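# Turn on the shaker carrying four jars

## Task

Four jars already sit on the shaker, which is preset to a 20-second run; switch the shaker on so that it starts running.

## Robot and tools

Robot: two arms, left_arm (on the +y side) and right_arm (on the -y side). The names do not match left and right in the images. Each arm has six joints, always listed in this order: waist, shoulder, elbow, wrist pitch, wrist yaw, wrist roll. A gripper value follows them. Nominal joint ranges in radians: waist -2.618 to 3.054, shoulder 0.000 to 3.142, elbow 0.000 to 3.142, wrist pitch -1.571 to 1.571, wrist yaw -1.571 to 1.571, wrist roll -2.094 to 2.094. A joint's true end may sit up to 0.059 rad either side of these. Gripper opening runs from -1 (closed) to +1 (fully open).

Frame: all hand positions and orientations are in the scene frame. Its origin is at table height, halfway between the nominal arm bases. +z points up and +x points out over the table. Calibrated bases: left_arm at (-0.051, +0.260, 0) m, right_arm at (+0.014, -0.321, 0) m, each turned only slightly about z. Reported hand poses can be a few centimetres off, worse at long reach. end_effector_position is the point between the finger pads, about 1 cm short of the tips. The fingers point along the gripper's +z axis and close along its y axis.

Row layout: every command row is one flat list of 14 numbers covering both arms, even if only one arm should move. The order is left_arm's six joint angles and its opening, then right_arm's six and its opening. Joint numbers are absolute target angles in radians, not offsets. To keep an arm or gripper still, repeat the values shown in Joint targets and Tool commands. A 0 in the opening slot is a real command (half open).

execute_actions(actions, cameras): actions is a list of actions. Each action is a table of up to 15 rows, one row per 1/30 s step. A short table keeps its last row for the remaining steps. Each step, a joint's target can lead its measured angle by at most 0.339 rad (waist, shoulder, elbow) or 2.2 rad (wrist joints). Targets that would move a gripper more than 200 mm are scaled back, so long motions need several actions. A call is rejected if a target is more than 0.059 rad beyond a range end and farther out than the joint's current angle. An empty actions list returns the full state and all camera images. cameras is a list of names (cam_high, cam_over, cam_left_wrist, cam_right_wrist), ["all"], or [] for none. An unknown name invalidates the call.

move(target, speed, blend, opening_speed, grip_force, blocking, cameras): drives all joints together toward absolute joint angles. target is one 14-number row, or a list of up to 15 such rows visited in turn within 10 s. speed is the top speed in rad/s of the joint with the longest way to go: 0.01 to 12.57, default 0.5. Give one number, or one per target. blend (rad) rounds the corners at intermediate targets; 0 stops at each. opening_speed (per second on the -1..+1 scale, at least 0.2) ramps the grippers. grip_force is the finger force limit in newtons, 10 to 50. Give one value or one per arm; it persists, and lower forces close slowly. With blocking=false the call returns after about 0.5 s while the move continues, and a new move replaces it. Paths do not avoid obstacles or the other arm, and a hand far from a turning joint moves quickly. The result adds a "move:" line: done, off_target (at rest but over 0.035 rad from target), moving, held or fault. limits=held means some steps were withheld.

wait(seconds 0 to 10, cameras): lets time pass while the last commands hold; a running move continues. stop(cameras): brakes the running move. zoom_image(camera, region=[x0, y0, x1, y1]): pixel box of that camera's latest image, at most 504 by 504, origin at the top-left. finished_scene(scene): give the current scene's number to end it for good; do this only once the shaker is running on its own.

Result lines: Joint positions (rad, each block ending with the finger gap in metres, 0.093 fully open), Joint velocities (rad/s, or "within noise"), Joint targets (what the joints are being driven to now), Tool commands, grip_measured (motor opening on the -1..+1 scale; pads meet near -0.94, about +0.0208 per mm of object width), end effector pose, and joint torques. Torque is positive toward larger angles and includes the arm's own weight. Also possible: "joint sent to its limit", "joint command not followed" (the clearance check altered targets), step readings, MOTOR HOT (at 75 °C) and OVER-TEMPERATURE FAULT (at 90 °C, which folds that arm and disables it).

Cameras: cam_high and cam_over (fixed views), and a camera on each wrist, all 896x504.

To avoid: striking the shaker or table hard; pressing far past contact (a target deep beyond the contact point pushes hard, and so does a fast approach); knocking the jars over or off the table; letting the arms touch or press each other; wrist-camera cables rubbing objects. Also avoid holding outstretched poses or pushing against something for a long time, which overheats motors, and any arm stop. Approach the switch slowly, press it gently, then back off and confirm the shaker is running.

Each tool is called in YAML: its name, and indented under it one key for each argument.

## Session

execute_actions:
  actions: []

Scene clock: 0.00 s.
left_arm: end_effector_position=(+0.2502, +0.2346, +0.2769) grip_measured=+1.000 end_effector_quat_wxyz=(+0.501, +0.008, +0.842, +0.201) | right_arm: end_effector_position=(+0.3269, -0.3087, +0.3255) grip_measured=+1.000 end_effector_quat_wxyz=(+0.572, -0.014, +0.815, -0.093)
Joint positions: left_arm=[-0.473 0.972 0.963 -0.596 -0.744 -0.047 0.093] | right_arm=[0.162 0.889 1.005 -0.471 0.344 -0.054 0.093]
Joint velocities: within noise
Joint torques (N m): no reading
Motor temperatures (°C): left_arm=[33 40 42 51 38 32 30] | right_arm=[31 42 46 51 27 30 29]
Heat: left arm: 51 °C; right arm: 51 °C.
Joint targets: left_arm=[-0.473 0.971 0.970 -0.607 -0.747 -0.048] | right_arm=[0.162 0.884 1.020 -0.454 0.345 -0.053]
Tool commands: left_gripper/opening=+1.0 right_gripper/opening=+1.0

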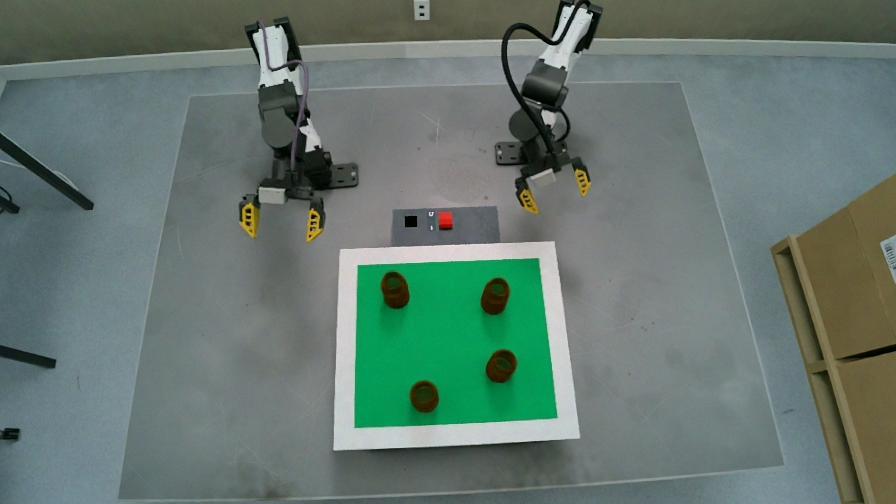

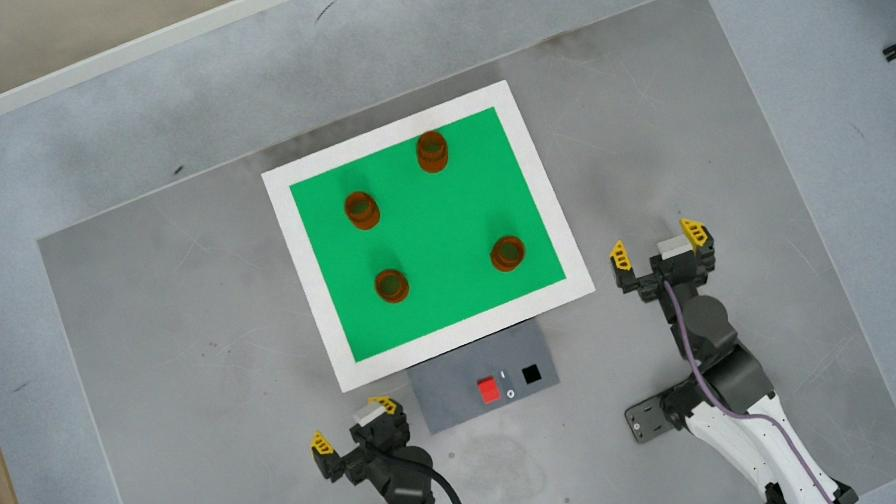

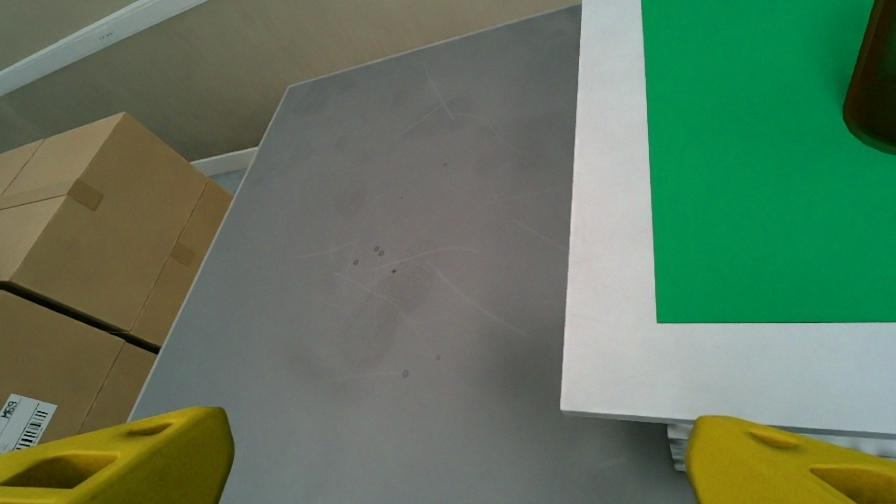

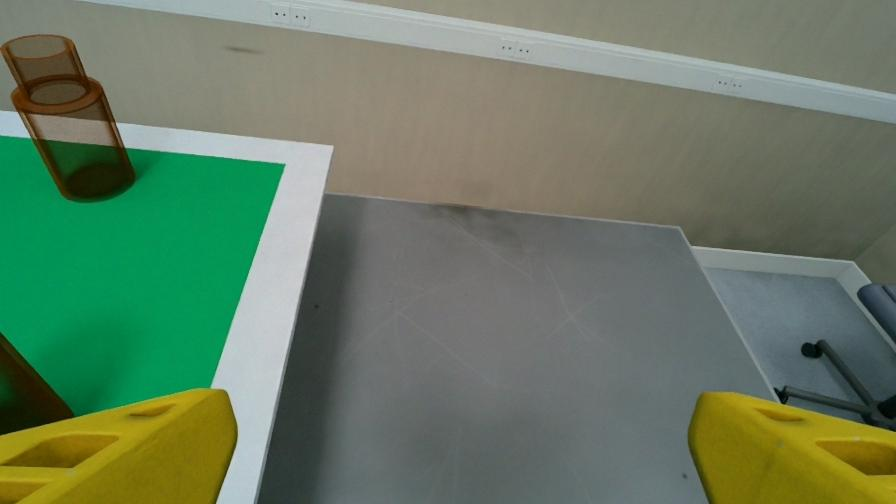

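zoom_image:
  camera: "cam_high"
  region: [370, 190, 520, 270]

zoom_image:
  camera: "cam_over"
  region: [400, 310, 570, 440]

Scaled by 3.360 from the camera's 896x504 image, which has a finer 1280x720 frame.

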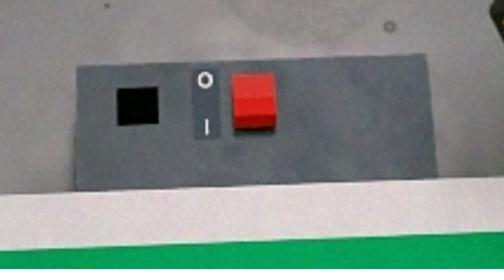

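Scaled by 2.965 from the camera's 896x504 image, which has a finer 1280x720 frame.

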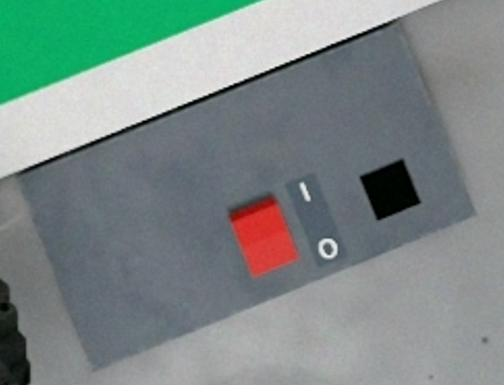

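move:
  target: [-0.806, 1.397, 1.533, -1.236, 0.0, -0.8, -1, 0.162, 0.884, 1.02, -0.454, 0.345, -0.053, 1]
  speed: 0.8
  cameras: ["all"]

Scene clock: 72.63 s.
left_arm: end_effector_position=(+0.1782, +0.0279, +0.2533) grip_measured=-0.974 end_effector_quat_wxyz=(+0.185, +0.003, +0.967, -0.177) | right_arm: end_effector_position=(+0.3269, -0.3087, +0.3255) grip_measured=+1.000 end_effector_quat_wxyz=(+0.572, -0.014, +0.815, -0.093)
Joint positions: left_arm=[-0.803 1.382 1.511 -1.182 -0.017 -0.788 0] | right_arm=[0.162 0.889 1.005 -0.471 0.344 -0.054 0.093]
Joint torques (N m): left_arm=[-0.08 -3.4 9.14 0.93 0.27 -0.1] | right_arm=[-0.01 -1.51 9.37 2.09 0.14 -0.02]
Motor temperatures (°C): left_arm=[32 38 49 52 36 31 29] | right_arm=[31 40 50 57 27 28 29]
Heat: left arm: 52 °C; right arm: 57 °C.
Joint targets: left_arm=[-0.805 1.398 1.534 -1.237 0.001 -0.800] | right_arm=[0.162 0.884 1.020 -0.454 0.345 -0.053]
move: off_target (left_arm); left_arm: the wrist pitch is farthest, 0.054 rad from its target

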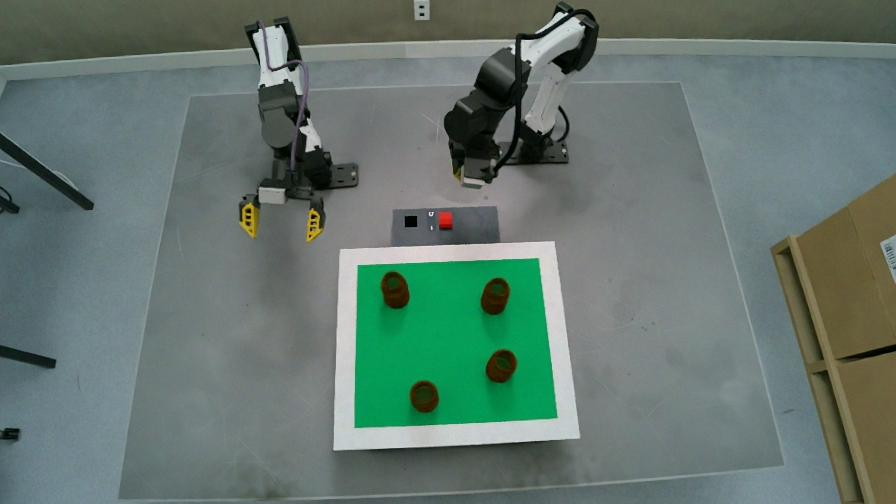

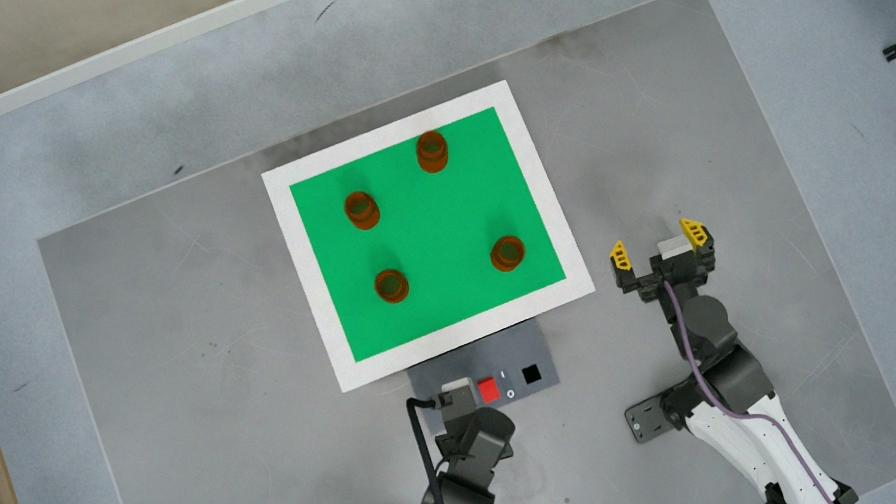

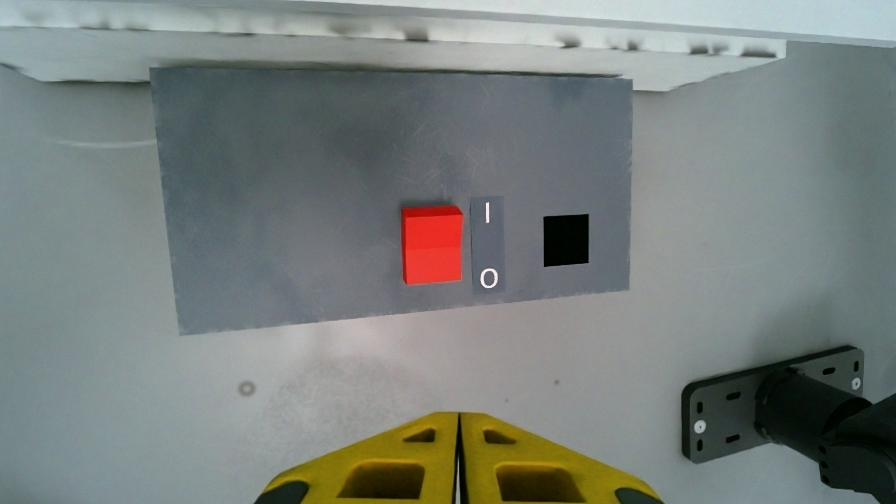

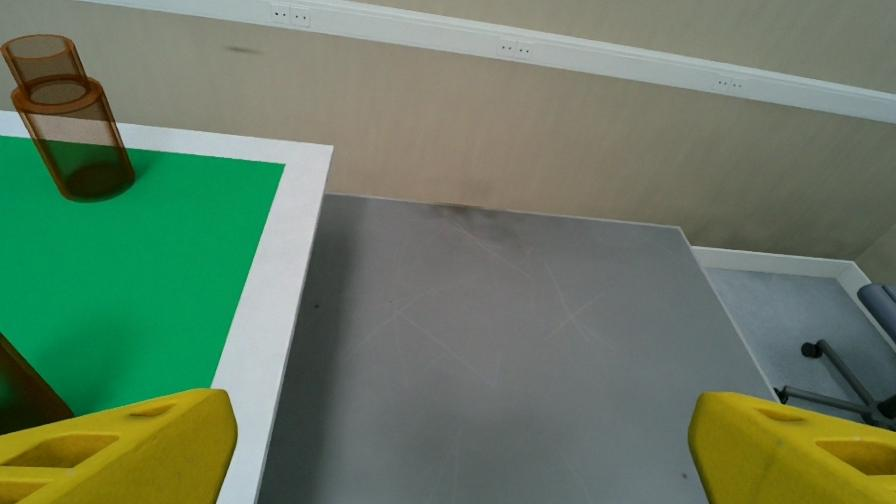

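move:
  target: [-0.798, 1.465, 1.168, -0.76, 0.0, -0.79, -1, 0.162, 0.884, 1.02, -0.454, 0.345, -0.053, 1]
  speed: 0.6
  cameras: ["all"]

zoom_image:
  camera: "cam_left_wrist"
  region: [280, 160, 680, 460]

zoom_image:
  camera: "cam_over"
  region: [400, 310, 570, 440]

zoom_image:
  camera: "cam_high"
  region: [370, 160, 520, 270]

Scene clock: 137.03 s.
left_arm: end_effector_position=(+0.2011, +0.0044, +0.1558) grip_measured=-0.974 end_effector_quat_wxyz=(+0.183, +0.004, +0.968, -0.174) | right_arm: end_effector_position=(+0.3269, -0.3087, +0.3255) grip_measured=+1.000 end_effector_quat_wxyz=(+0.572, -0.014, +0.815, -0.093)
Joint positions: left_arm=[-0.803 1.449 1.176 -0.787 -0.017 -0.788 0] | right_arm=[0.162 0.889 1.005 -0.471 0.344 -0.054 0.093]
Joint torques (N m): left_arm=[0.36 -4.66 7.04 1.82 0.26 -0.02] | right_arm=[-0.01 -1.54 9.36 2.07 0.12 -0.03]
Motor temperatures (°C): left_arm=[31 37 46 47 35 30 29] | right_arm=[31 39 50 58 27 28 29]
Heat: left arm: 47 °C; right arm: 58 °C.
Joint targets: left_arm=[-0.798 1.464 1.168 -0.759 -0.001 -0.789] | right_arm=[0.162 0.884 1.020 -0.454 0.345 -0.053]
move: done

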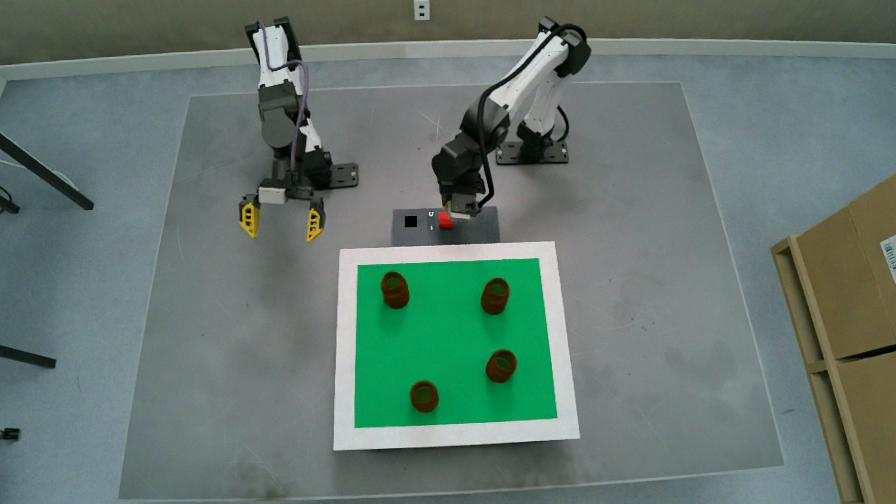

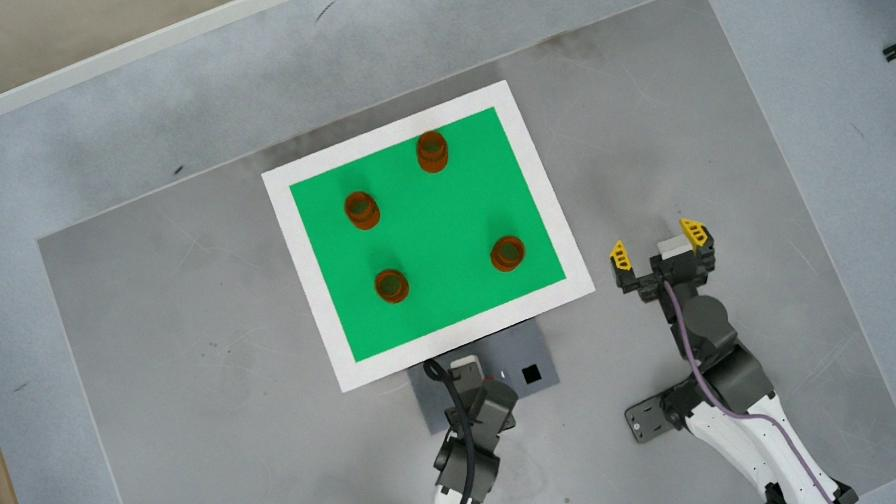

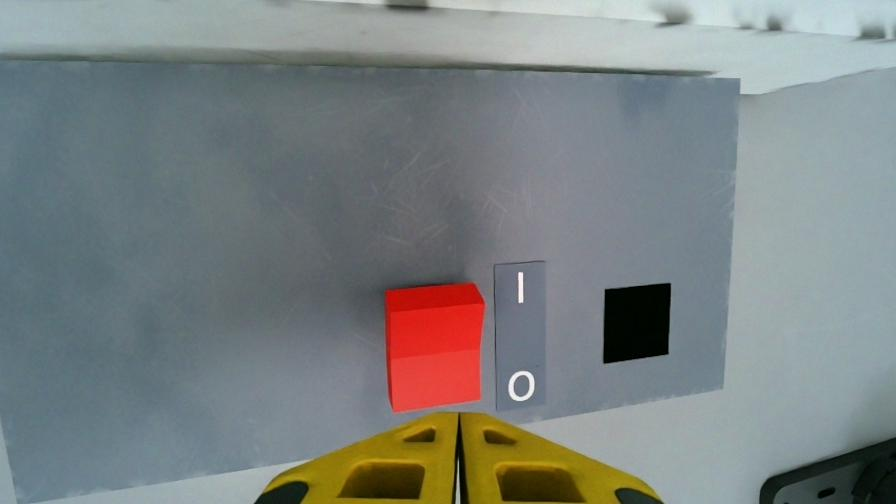

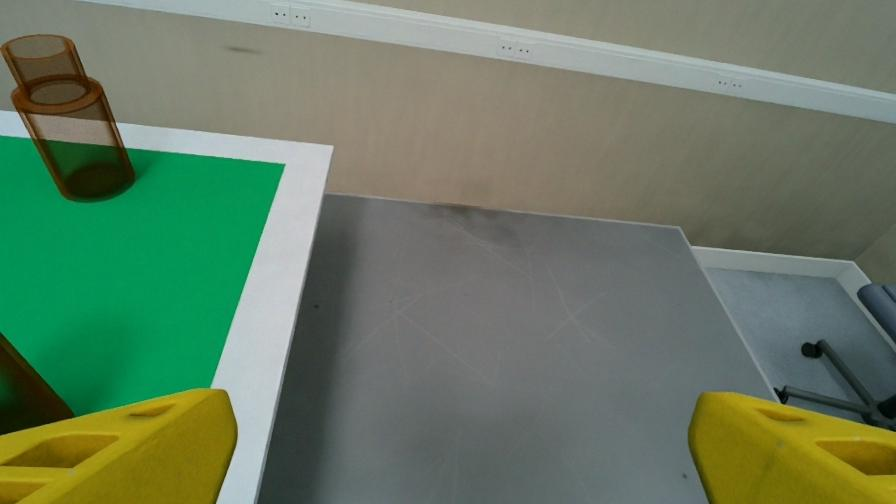

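Scaled by 1.260 from the camera's 896x504 image, which has a finer 1280x720 frame.

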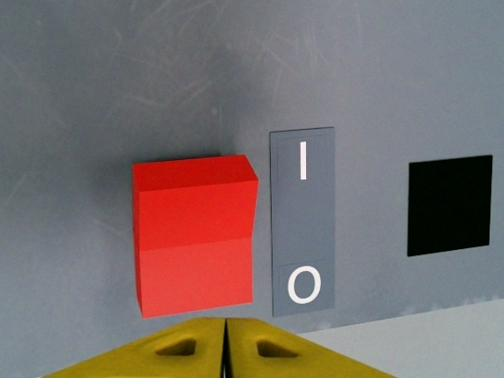

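Scaled by 2.965 from the camera's 896x504 image, which has a finer 1280x720 frame.

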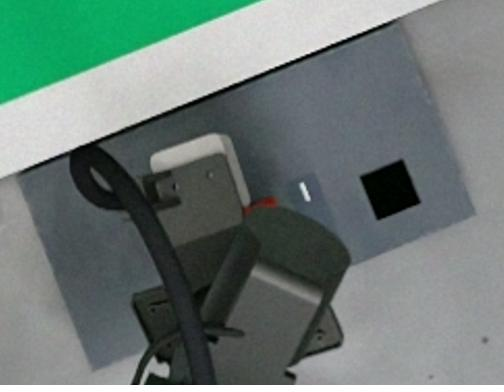

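Scaled by 3.360 from the camera's 896x504 image, which has a finer 1280x720 frame.

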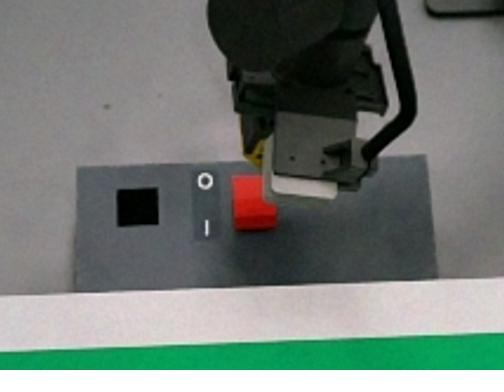

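move:
  target: [-0.825, 1.508, 1.079, -0.628, 0.0, -0.79, -1, 0.162, 0.884, 1.02, -0.454, 0.345, -0.053, 1]
  speed: 0.3
  cameras: ["cam_left_wrist", "cam_high", "cam_over"]

zoom_image:
  camera: "cam_high"
  region: [370, 160, 520, 270]

zoom_image:
  camera: "cam_over"
  region: [400, 310, 570, 440]

Scene clock: 188.47 s.
left_arm: end_effector_position=(+0.2045, -0.0036, +0.1248) grip_measured=-0.974 end_effector_quat_wxyz=(+0.182, +0.007, +0.967, -0.176) | right_arm: end_effector_position=(+0.3269, -0.3087, +0.3255) grip_measured=+1.000 end_effector_quat_wxyz=(+0.572, -0.014, +0.815, -0.093)
Joint positions: left_arm=[-0.81 1.491 1.089 -0.657 -0.016 -0.788 0] | right_arm=[0.162 0.889 1.005 -0.471 0.344 -0.054 0.093]
Joint torques (N m): left_arm=[-0.58 -4.68 6.94 1.91 0.24 0.01] | right_arm=[-0.01 -1.58 9.35 2.07 0.11 -0.02]
Motor temperatures (°C): left_arm=[31 38 46 48 34 29 29] | right_arm=[30 38 50 59 27 27 29]
Heat: left arm: 48 °C; right arm: 59 °C.
Joint targets: left_arm=[-0.816 1.508 1.080 -0.628 0.001 -0.790] | right_arm=[0.162 0.884 1.020 -0.454 0.345 -0.053]
move: done
Images, in order (width x height): cam_high 896x504, cam_over 896x504, cam_left_wrist 896x504.

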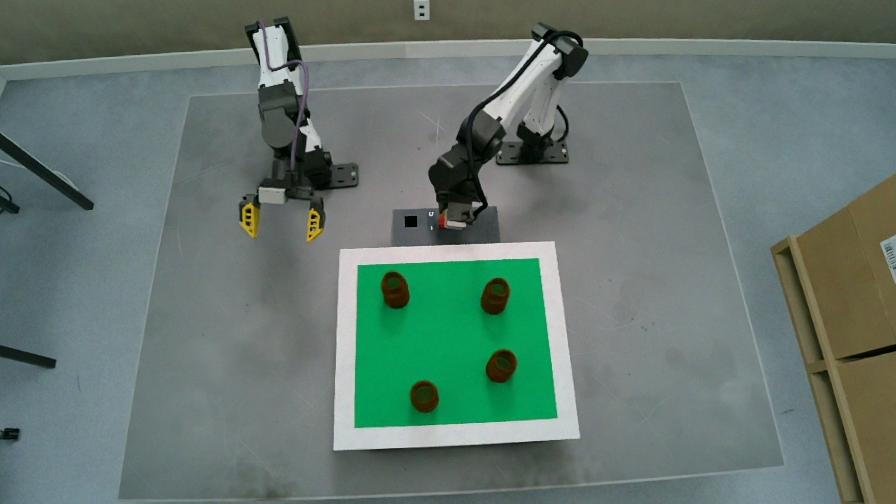

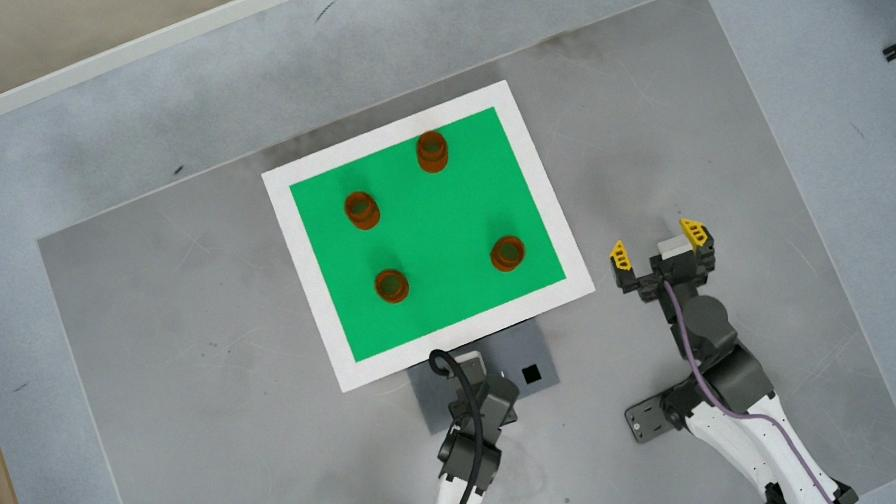

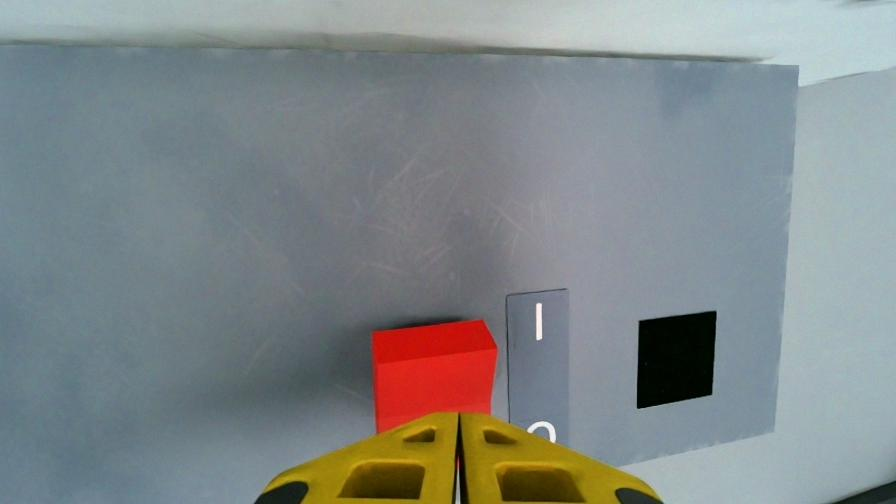

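Scaled by 3.360 from the camera's 896x504 image, which has a finer 1280x720 frame.

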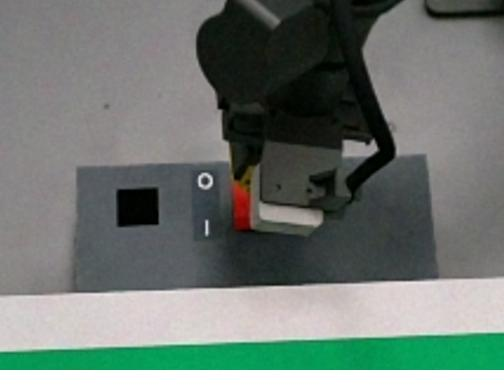

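Scaled by 2.965 from the camera's 896x504 image, which has a finer 1280x720 frame.

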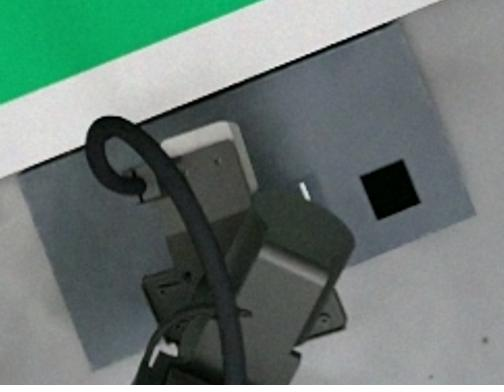

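wait:
  seconds: 0
  cameras: ["cam_right_wrist", "cam_left_wrist", "cam_over", "cam_high"]

zoom_image:
  camera: "cam_right_wrist"
  region: [0, 360, 250, 504]

zoom_image:
  camera: "cam_right_wrist"
  region: [660, 360, 896, 504]

zoom_image:
  camera: "cam_over"
  region: [590, 200, 740, 310]

zoom_image:
  camera: "cam_high"
  region: [230, 170, 350, 260]

zoom_image:
  camera: "cam_left_wrist"
  region: [330, 290, 600, 460]

Scene clock: 221.97 s.
left_arm: end_effector_position=(+0.2045, -0.0036, +0.1248) grip_measured=-0.974 end_effector_quat_wxyz=(+0.182, +0.007, +0.967, -0.176) | right_arm: end_effector_position=(+0.3269, -0.3087, +0.3255) grip_measured=+1.000 end_effector_quat_wxyz=(+0.572, -0.014, +0.815, -0.093)
Joint positions: left_arm=[-0.81 1.491 1.089 -0.657 -0.016 -0.788 0] | right_arm=[0.162 0.889 1.005 -0.471 0.344 -0.054 0.093]
Joint torques (N m): left_arm=[-0.54 -4.52 7.02 1.89 0.27 0.01] | right_arm=[0.02 -1.52 9.42 2.07 0.11 -0.02]
Motor temperatures (°C): left_arm=[31 39 45 46 34 29 29] | right_arm=[30 37 50 60 27 27 29]
Heat: left arm: 46 °C; right arm: 60 °C.
Joint targets: left_arm=[-0.816 1.508 1.080 -0.628 0.001 -0.790] | right_arm=[0.162 0.884 1.020 -0.454 0.345 -0.053]
Tool commands: left_gripper/opening=-1.0 right_gripper/opening=+1.0

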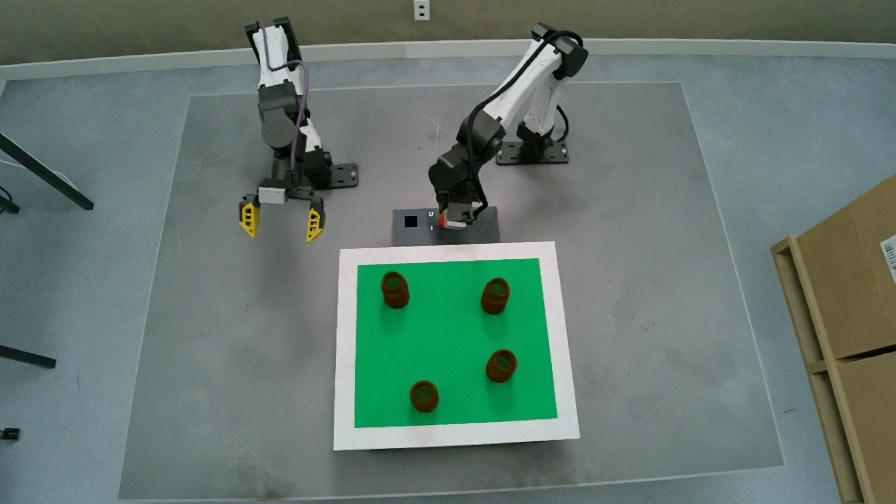

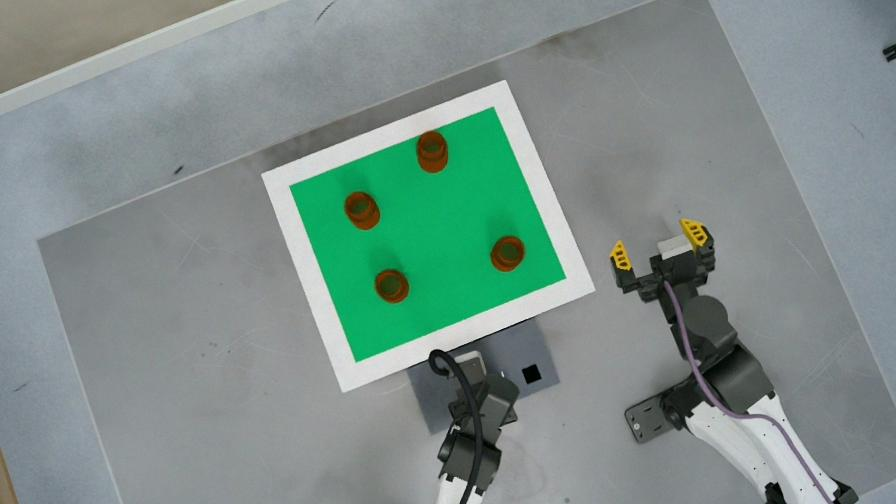

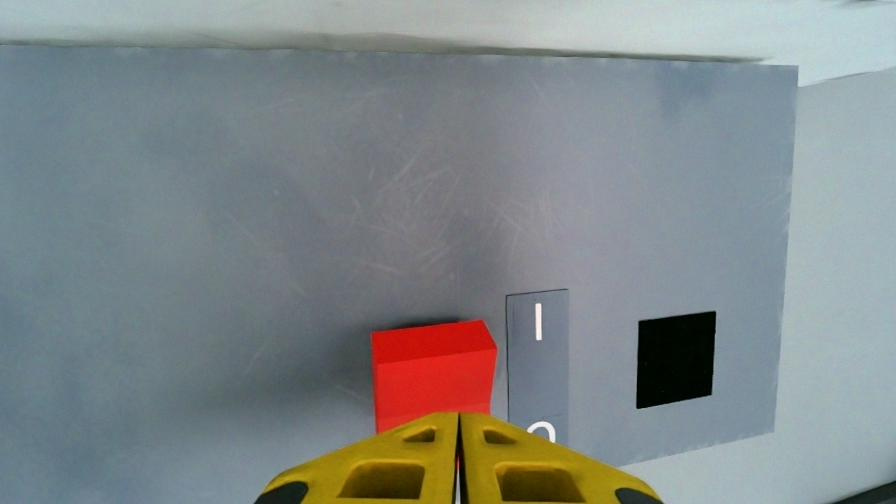

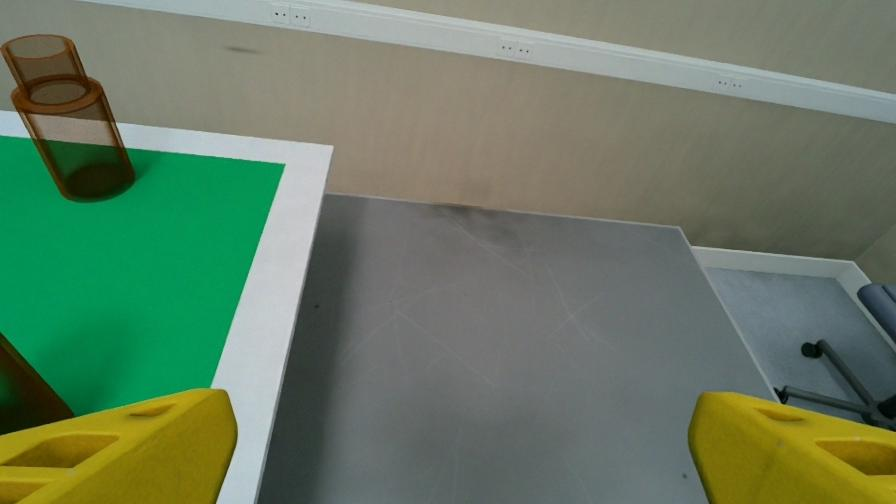

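Scaled by 2.016 from the camera's 896x504 image, which has a finer 1280x720 frame.

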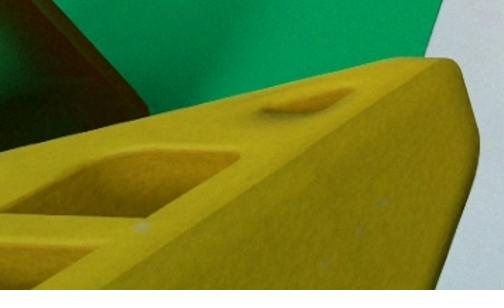

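Scaled by 2.136 from the camera's 896x504 image, which has a finer 1280x720 frame.

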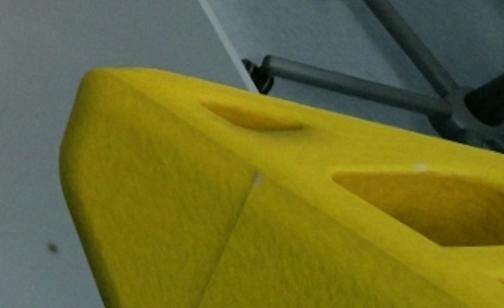

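Scaled by 3.360 from the camera's 896x504 image, which has a finer 1280x720 frame.

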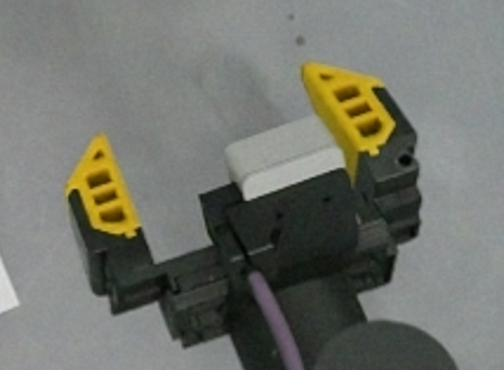

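Scaled by 4.200 from the camera's 896x504 image, which has a finer 1280x720 frame.

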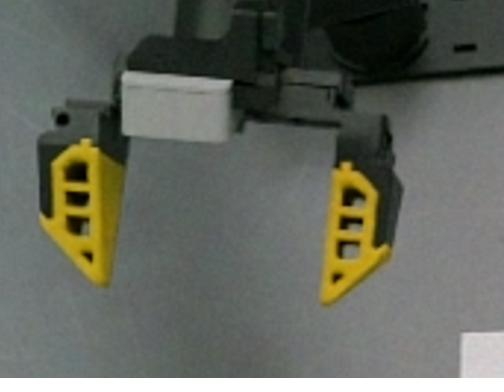

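Scaled by 1.867 from the camera's 896x504 image, which has a finer 1280x720 frame.

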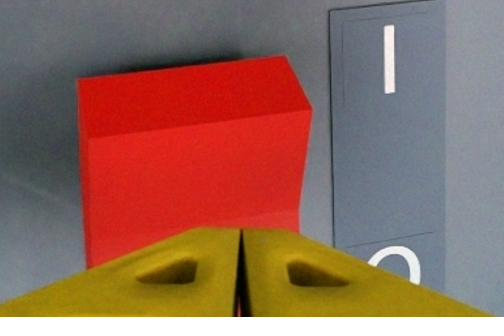

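move:
  target: [-0.797, 1.537, 1.042, -0.563, 0.0, -0.79, -1, 0.162, 0.884, 1.02, -0.454, 0.345, -0.053, 1]
  speed: 0.15
  cameras: ["cam_left_wrist", "cam_high", "cam_over"]

zoom_image:
  camera: "cam_high"
  region: [370, 160, 520, 270]

zoom_image:
  camera: "cam_over"
  region: [400, 310, 570, 440]

zoom_image:
  camera: "cam_left_wrist"
  region: [330, 290, 600, 460]

Scene clock: 326.43 s.
left_arm: end_effector_position=(+0.2074, -0.0066, +0.1093) grip_measured=-0.974 end_effector_quat_wxyz=(+0.181, +0.003, +0.967, -0.177) | right_arm: end_effector_position=(+0.3269, -0.3087, +0.3255) grip_measured=+1.000 end_effector_quat_wxyz=(+0.572, -0.014, +0.815, -0.093)
Joint positions: left_arm=[-0.81 1.518 1.052 -0.593 -0.016 -0.797 0] | right_arm=[0.162 0.889 1.005 -0.471 0.344 -0.054 0.093]
Joint torques (N m): left_arm=[0.32 -4.68 6.65 1.95 0.25 0.01] | right_arm=[-0.03 -1.51 9.37 2.06 0.12 -0.03]
Motor temperatures (°C): left_arm=[30 38 44 45 33 28 29] | right_arm=[30 35 50 62 27 26 29]
Heat: left arm: 45 °C; right arm: 62 °C.
Joint targets: left_arm=[-0.806 1.538 1.041 -0.563 0.000 -0.799] | right_arm=[0.162 0.884 1.020 -0.454 0.345 -0.053]
move: done
Images, in order (width x height): cam_high 896x504, cam_over 896x504, cam_left_wrist 896x504.

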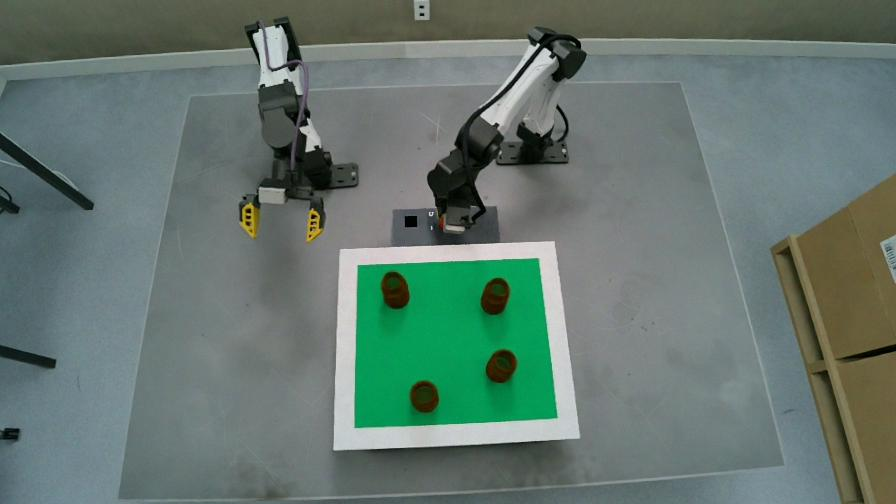

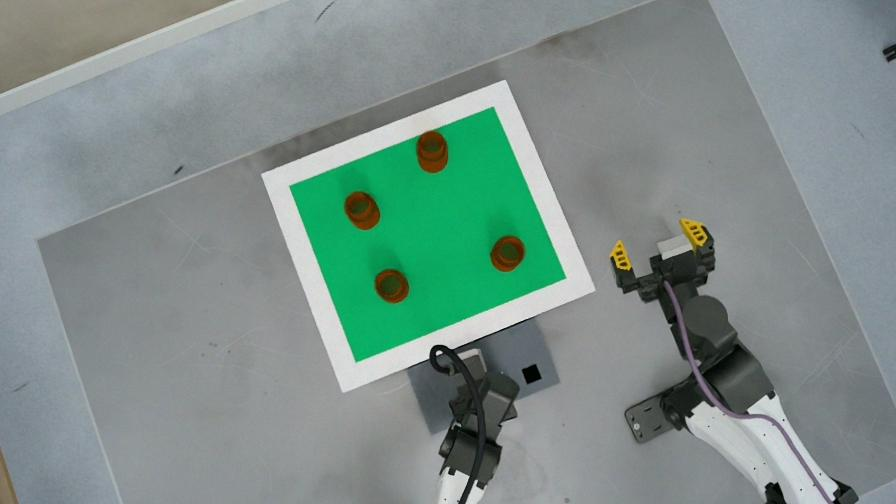

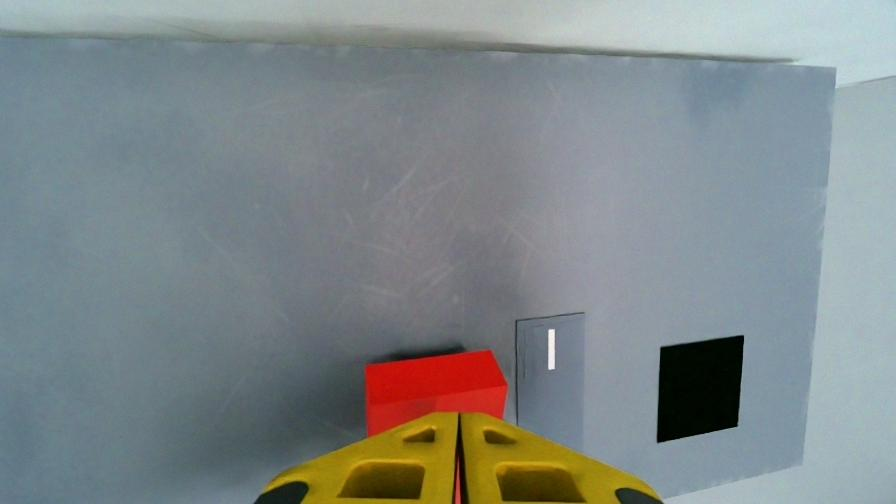

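Scaled by 3.360 from the camera's 896x504 image, which has a finer 1280x720 frame.

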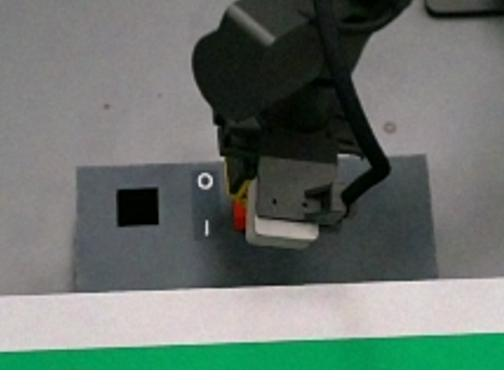

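Scaled by 2.965 from the camera's 896x504 image, which has a finer 1280x720 frame.

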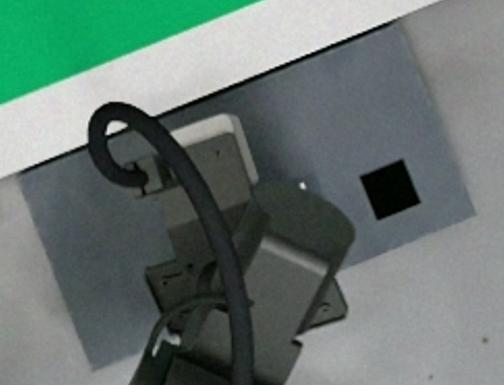

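Scaled by 1.867 from the camera's 896x504 image, which has a finer 1280x720 frame.

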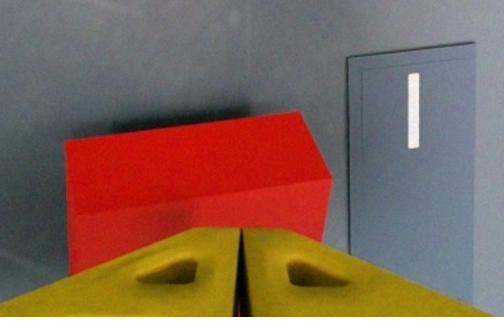

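move:
  target:
    - [-0.797, 1.559, 0.981, -0.48, 0.0, -0.79, -1, 0.162, 0.884, 1.02, -0.454, 0.345, -0.053, 1]
    - [-0.8, 1.465, 1.168, -0.76, 0.0, -0.79, -1, 0.162, 0.884, 1.02, -0.454, 0.345, -0.053, 1]
  speed: [0.06, 0.4]
  cameras: ["cam_left_wrist", "cam_high", "cam_over"]

zoom_image:
  camera: "cam_left_wrist"
  region: [280, 160, 680, 460]

Scene clock: 357.50 s.
left_arm: end_effector_position=(+0.2106, -0.0033, +0.1426) grip_measured=-0.974 end_effector_quat_wxyz=(+0.188, -0.003, +0.965, -0.181) | right_arm: end_effector_position=(+0.3269, -0.3087, +0.3255) grip_measured=+1.000 end_effector_quat_wxyz=(+0.572, -0.014, +0.815, -0.093)
Joint positions: left_arm=[-0.798 1.486 1.149 -0.706 -0.016 -0.797 0] | right_arm=[0.162 0.889 1.005 -0.471 0.344 -0.054 0.093]
Joint torques (N m): left_arm=[-0.01 -7.58 9.36 1.03 0.24 0.1] | right_arm=[-0.05 -1.55 9.36 2.08 0.13 -0.04]
Motor temperatures (°C): left_arm=[30 38 43 45 32 28 29] | right_arm=[30 35 49 62 27 26 29]
Heat: left arm: 45 °C; right arm: 62 °C.
Joint targets: left_arm=[-0.797 1.465 1.168 -0.760 -0.001 -0.790] | right_arm=[0.162 0.884 1.020 -0.454 0.345 -0.053]
move: off_target (left_arm); left_arm: the wrist pitch is farthest, 0.054 rad from its target
Images, in order (width x height): cam_high 896x504, cam_over 896x504, cam_left_wrist 896x504.

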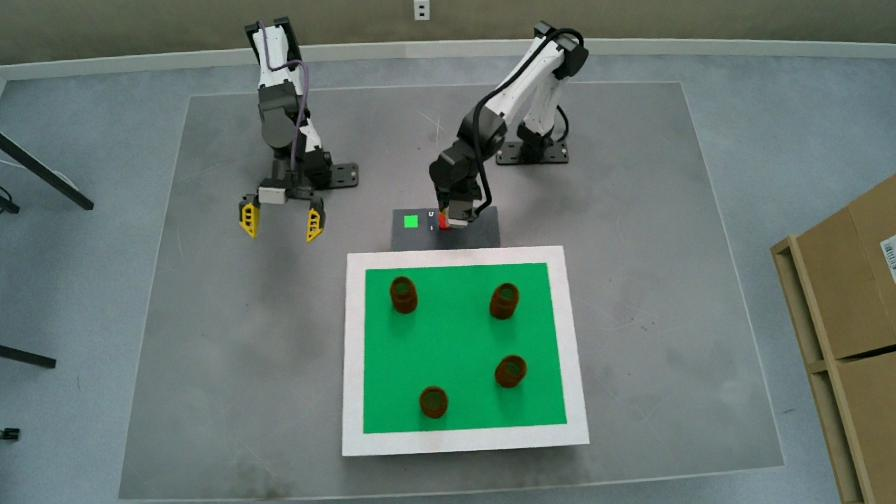

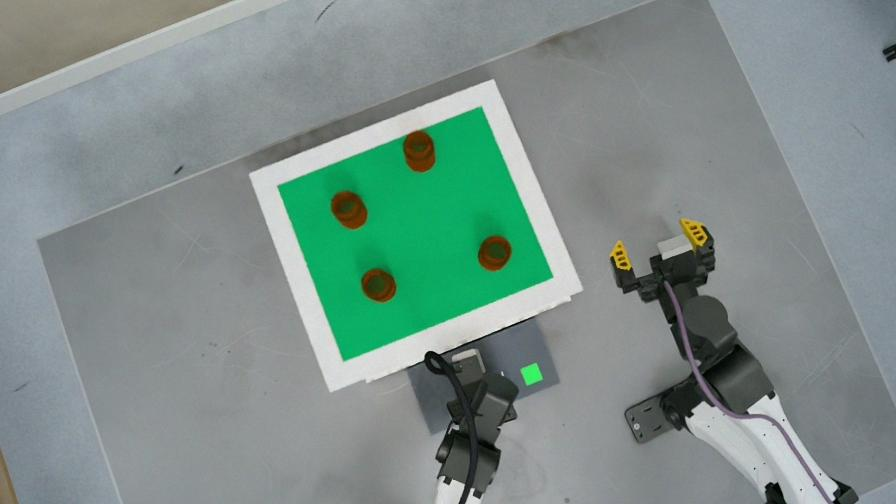

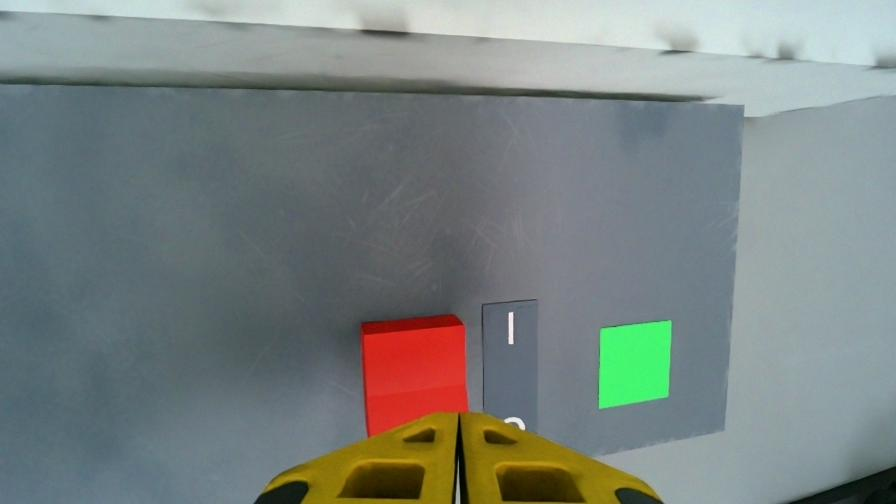

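Scaled by 1.260 from the camera's 896x504 image, which has a finer 1280x720 frame.

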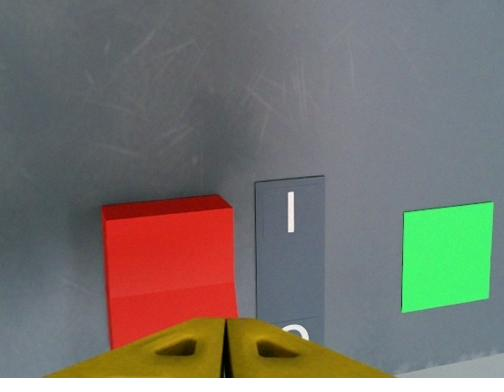

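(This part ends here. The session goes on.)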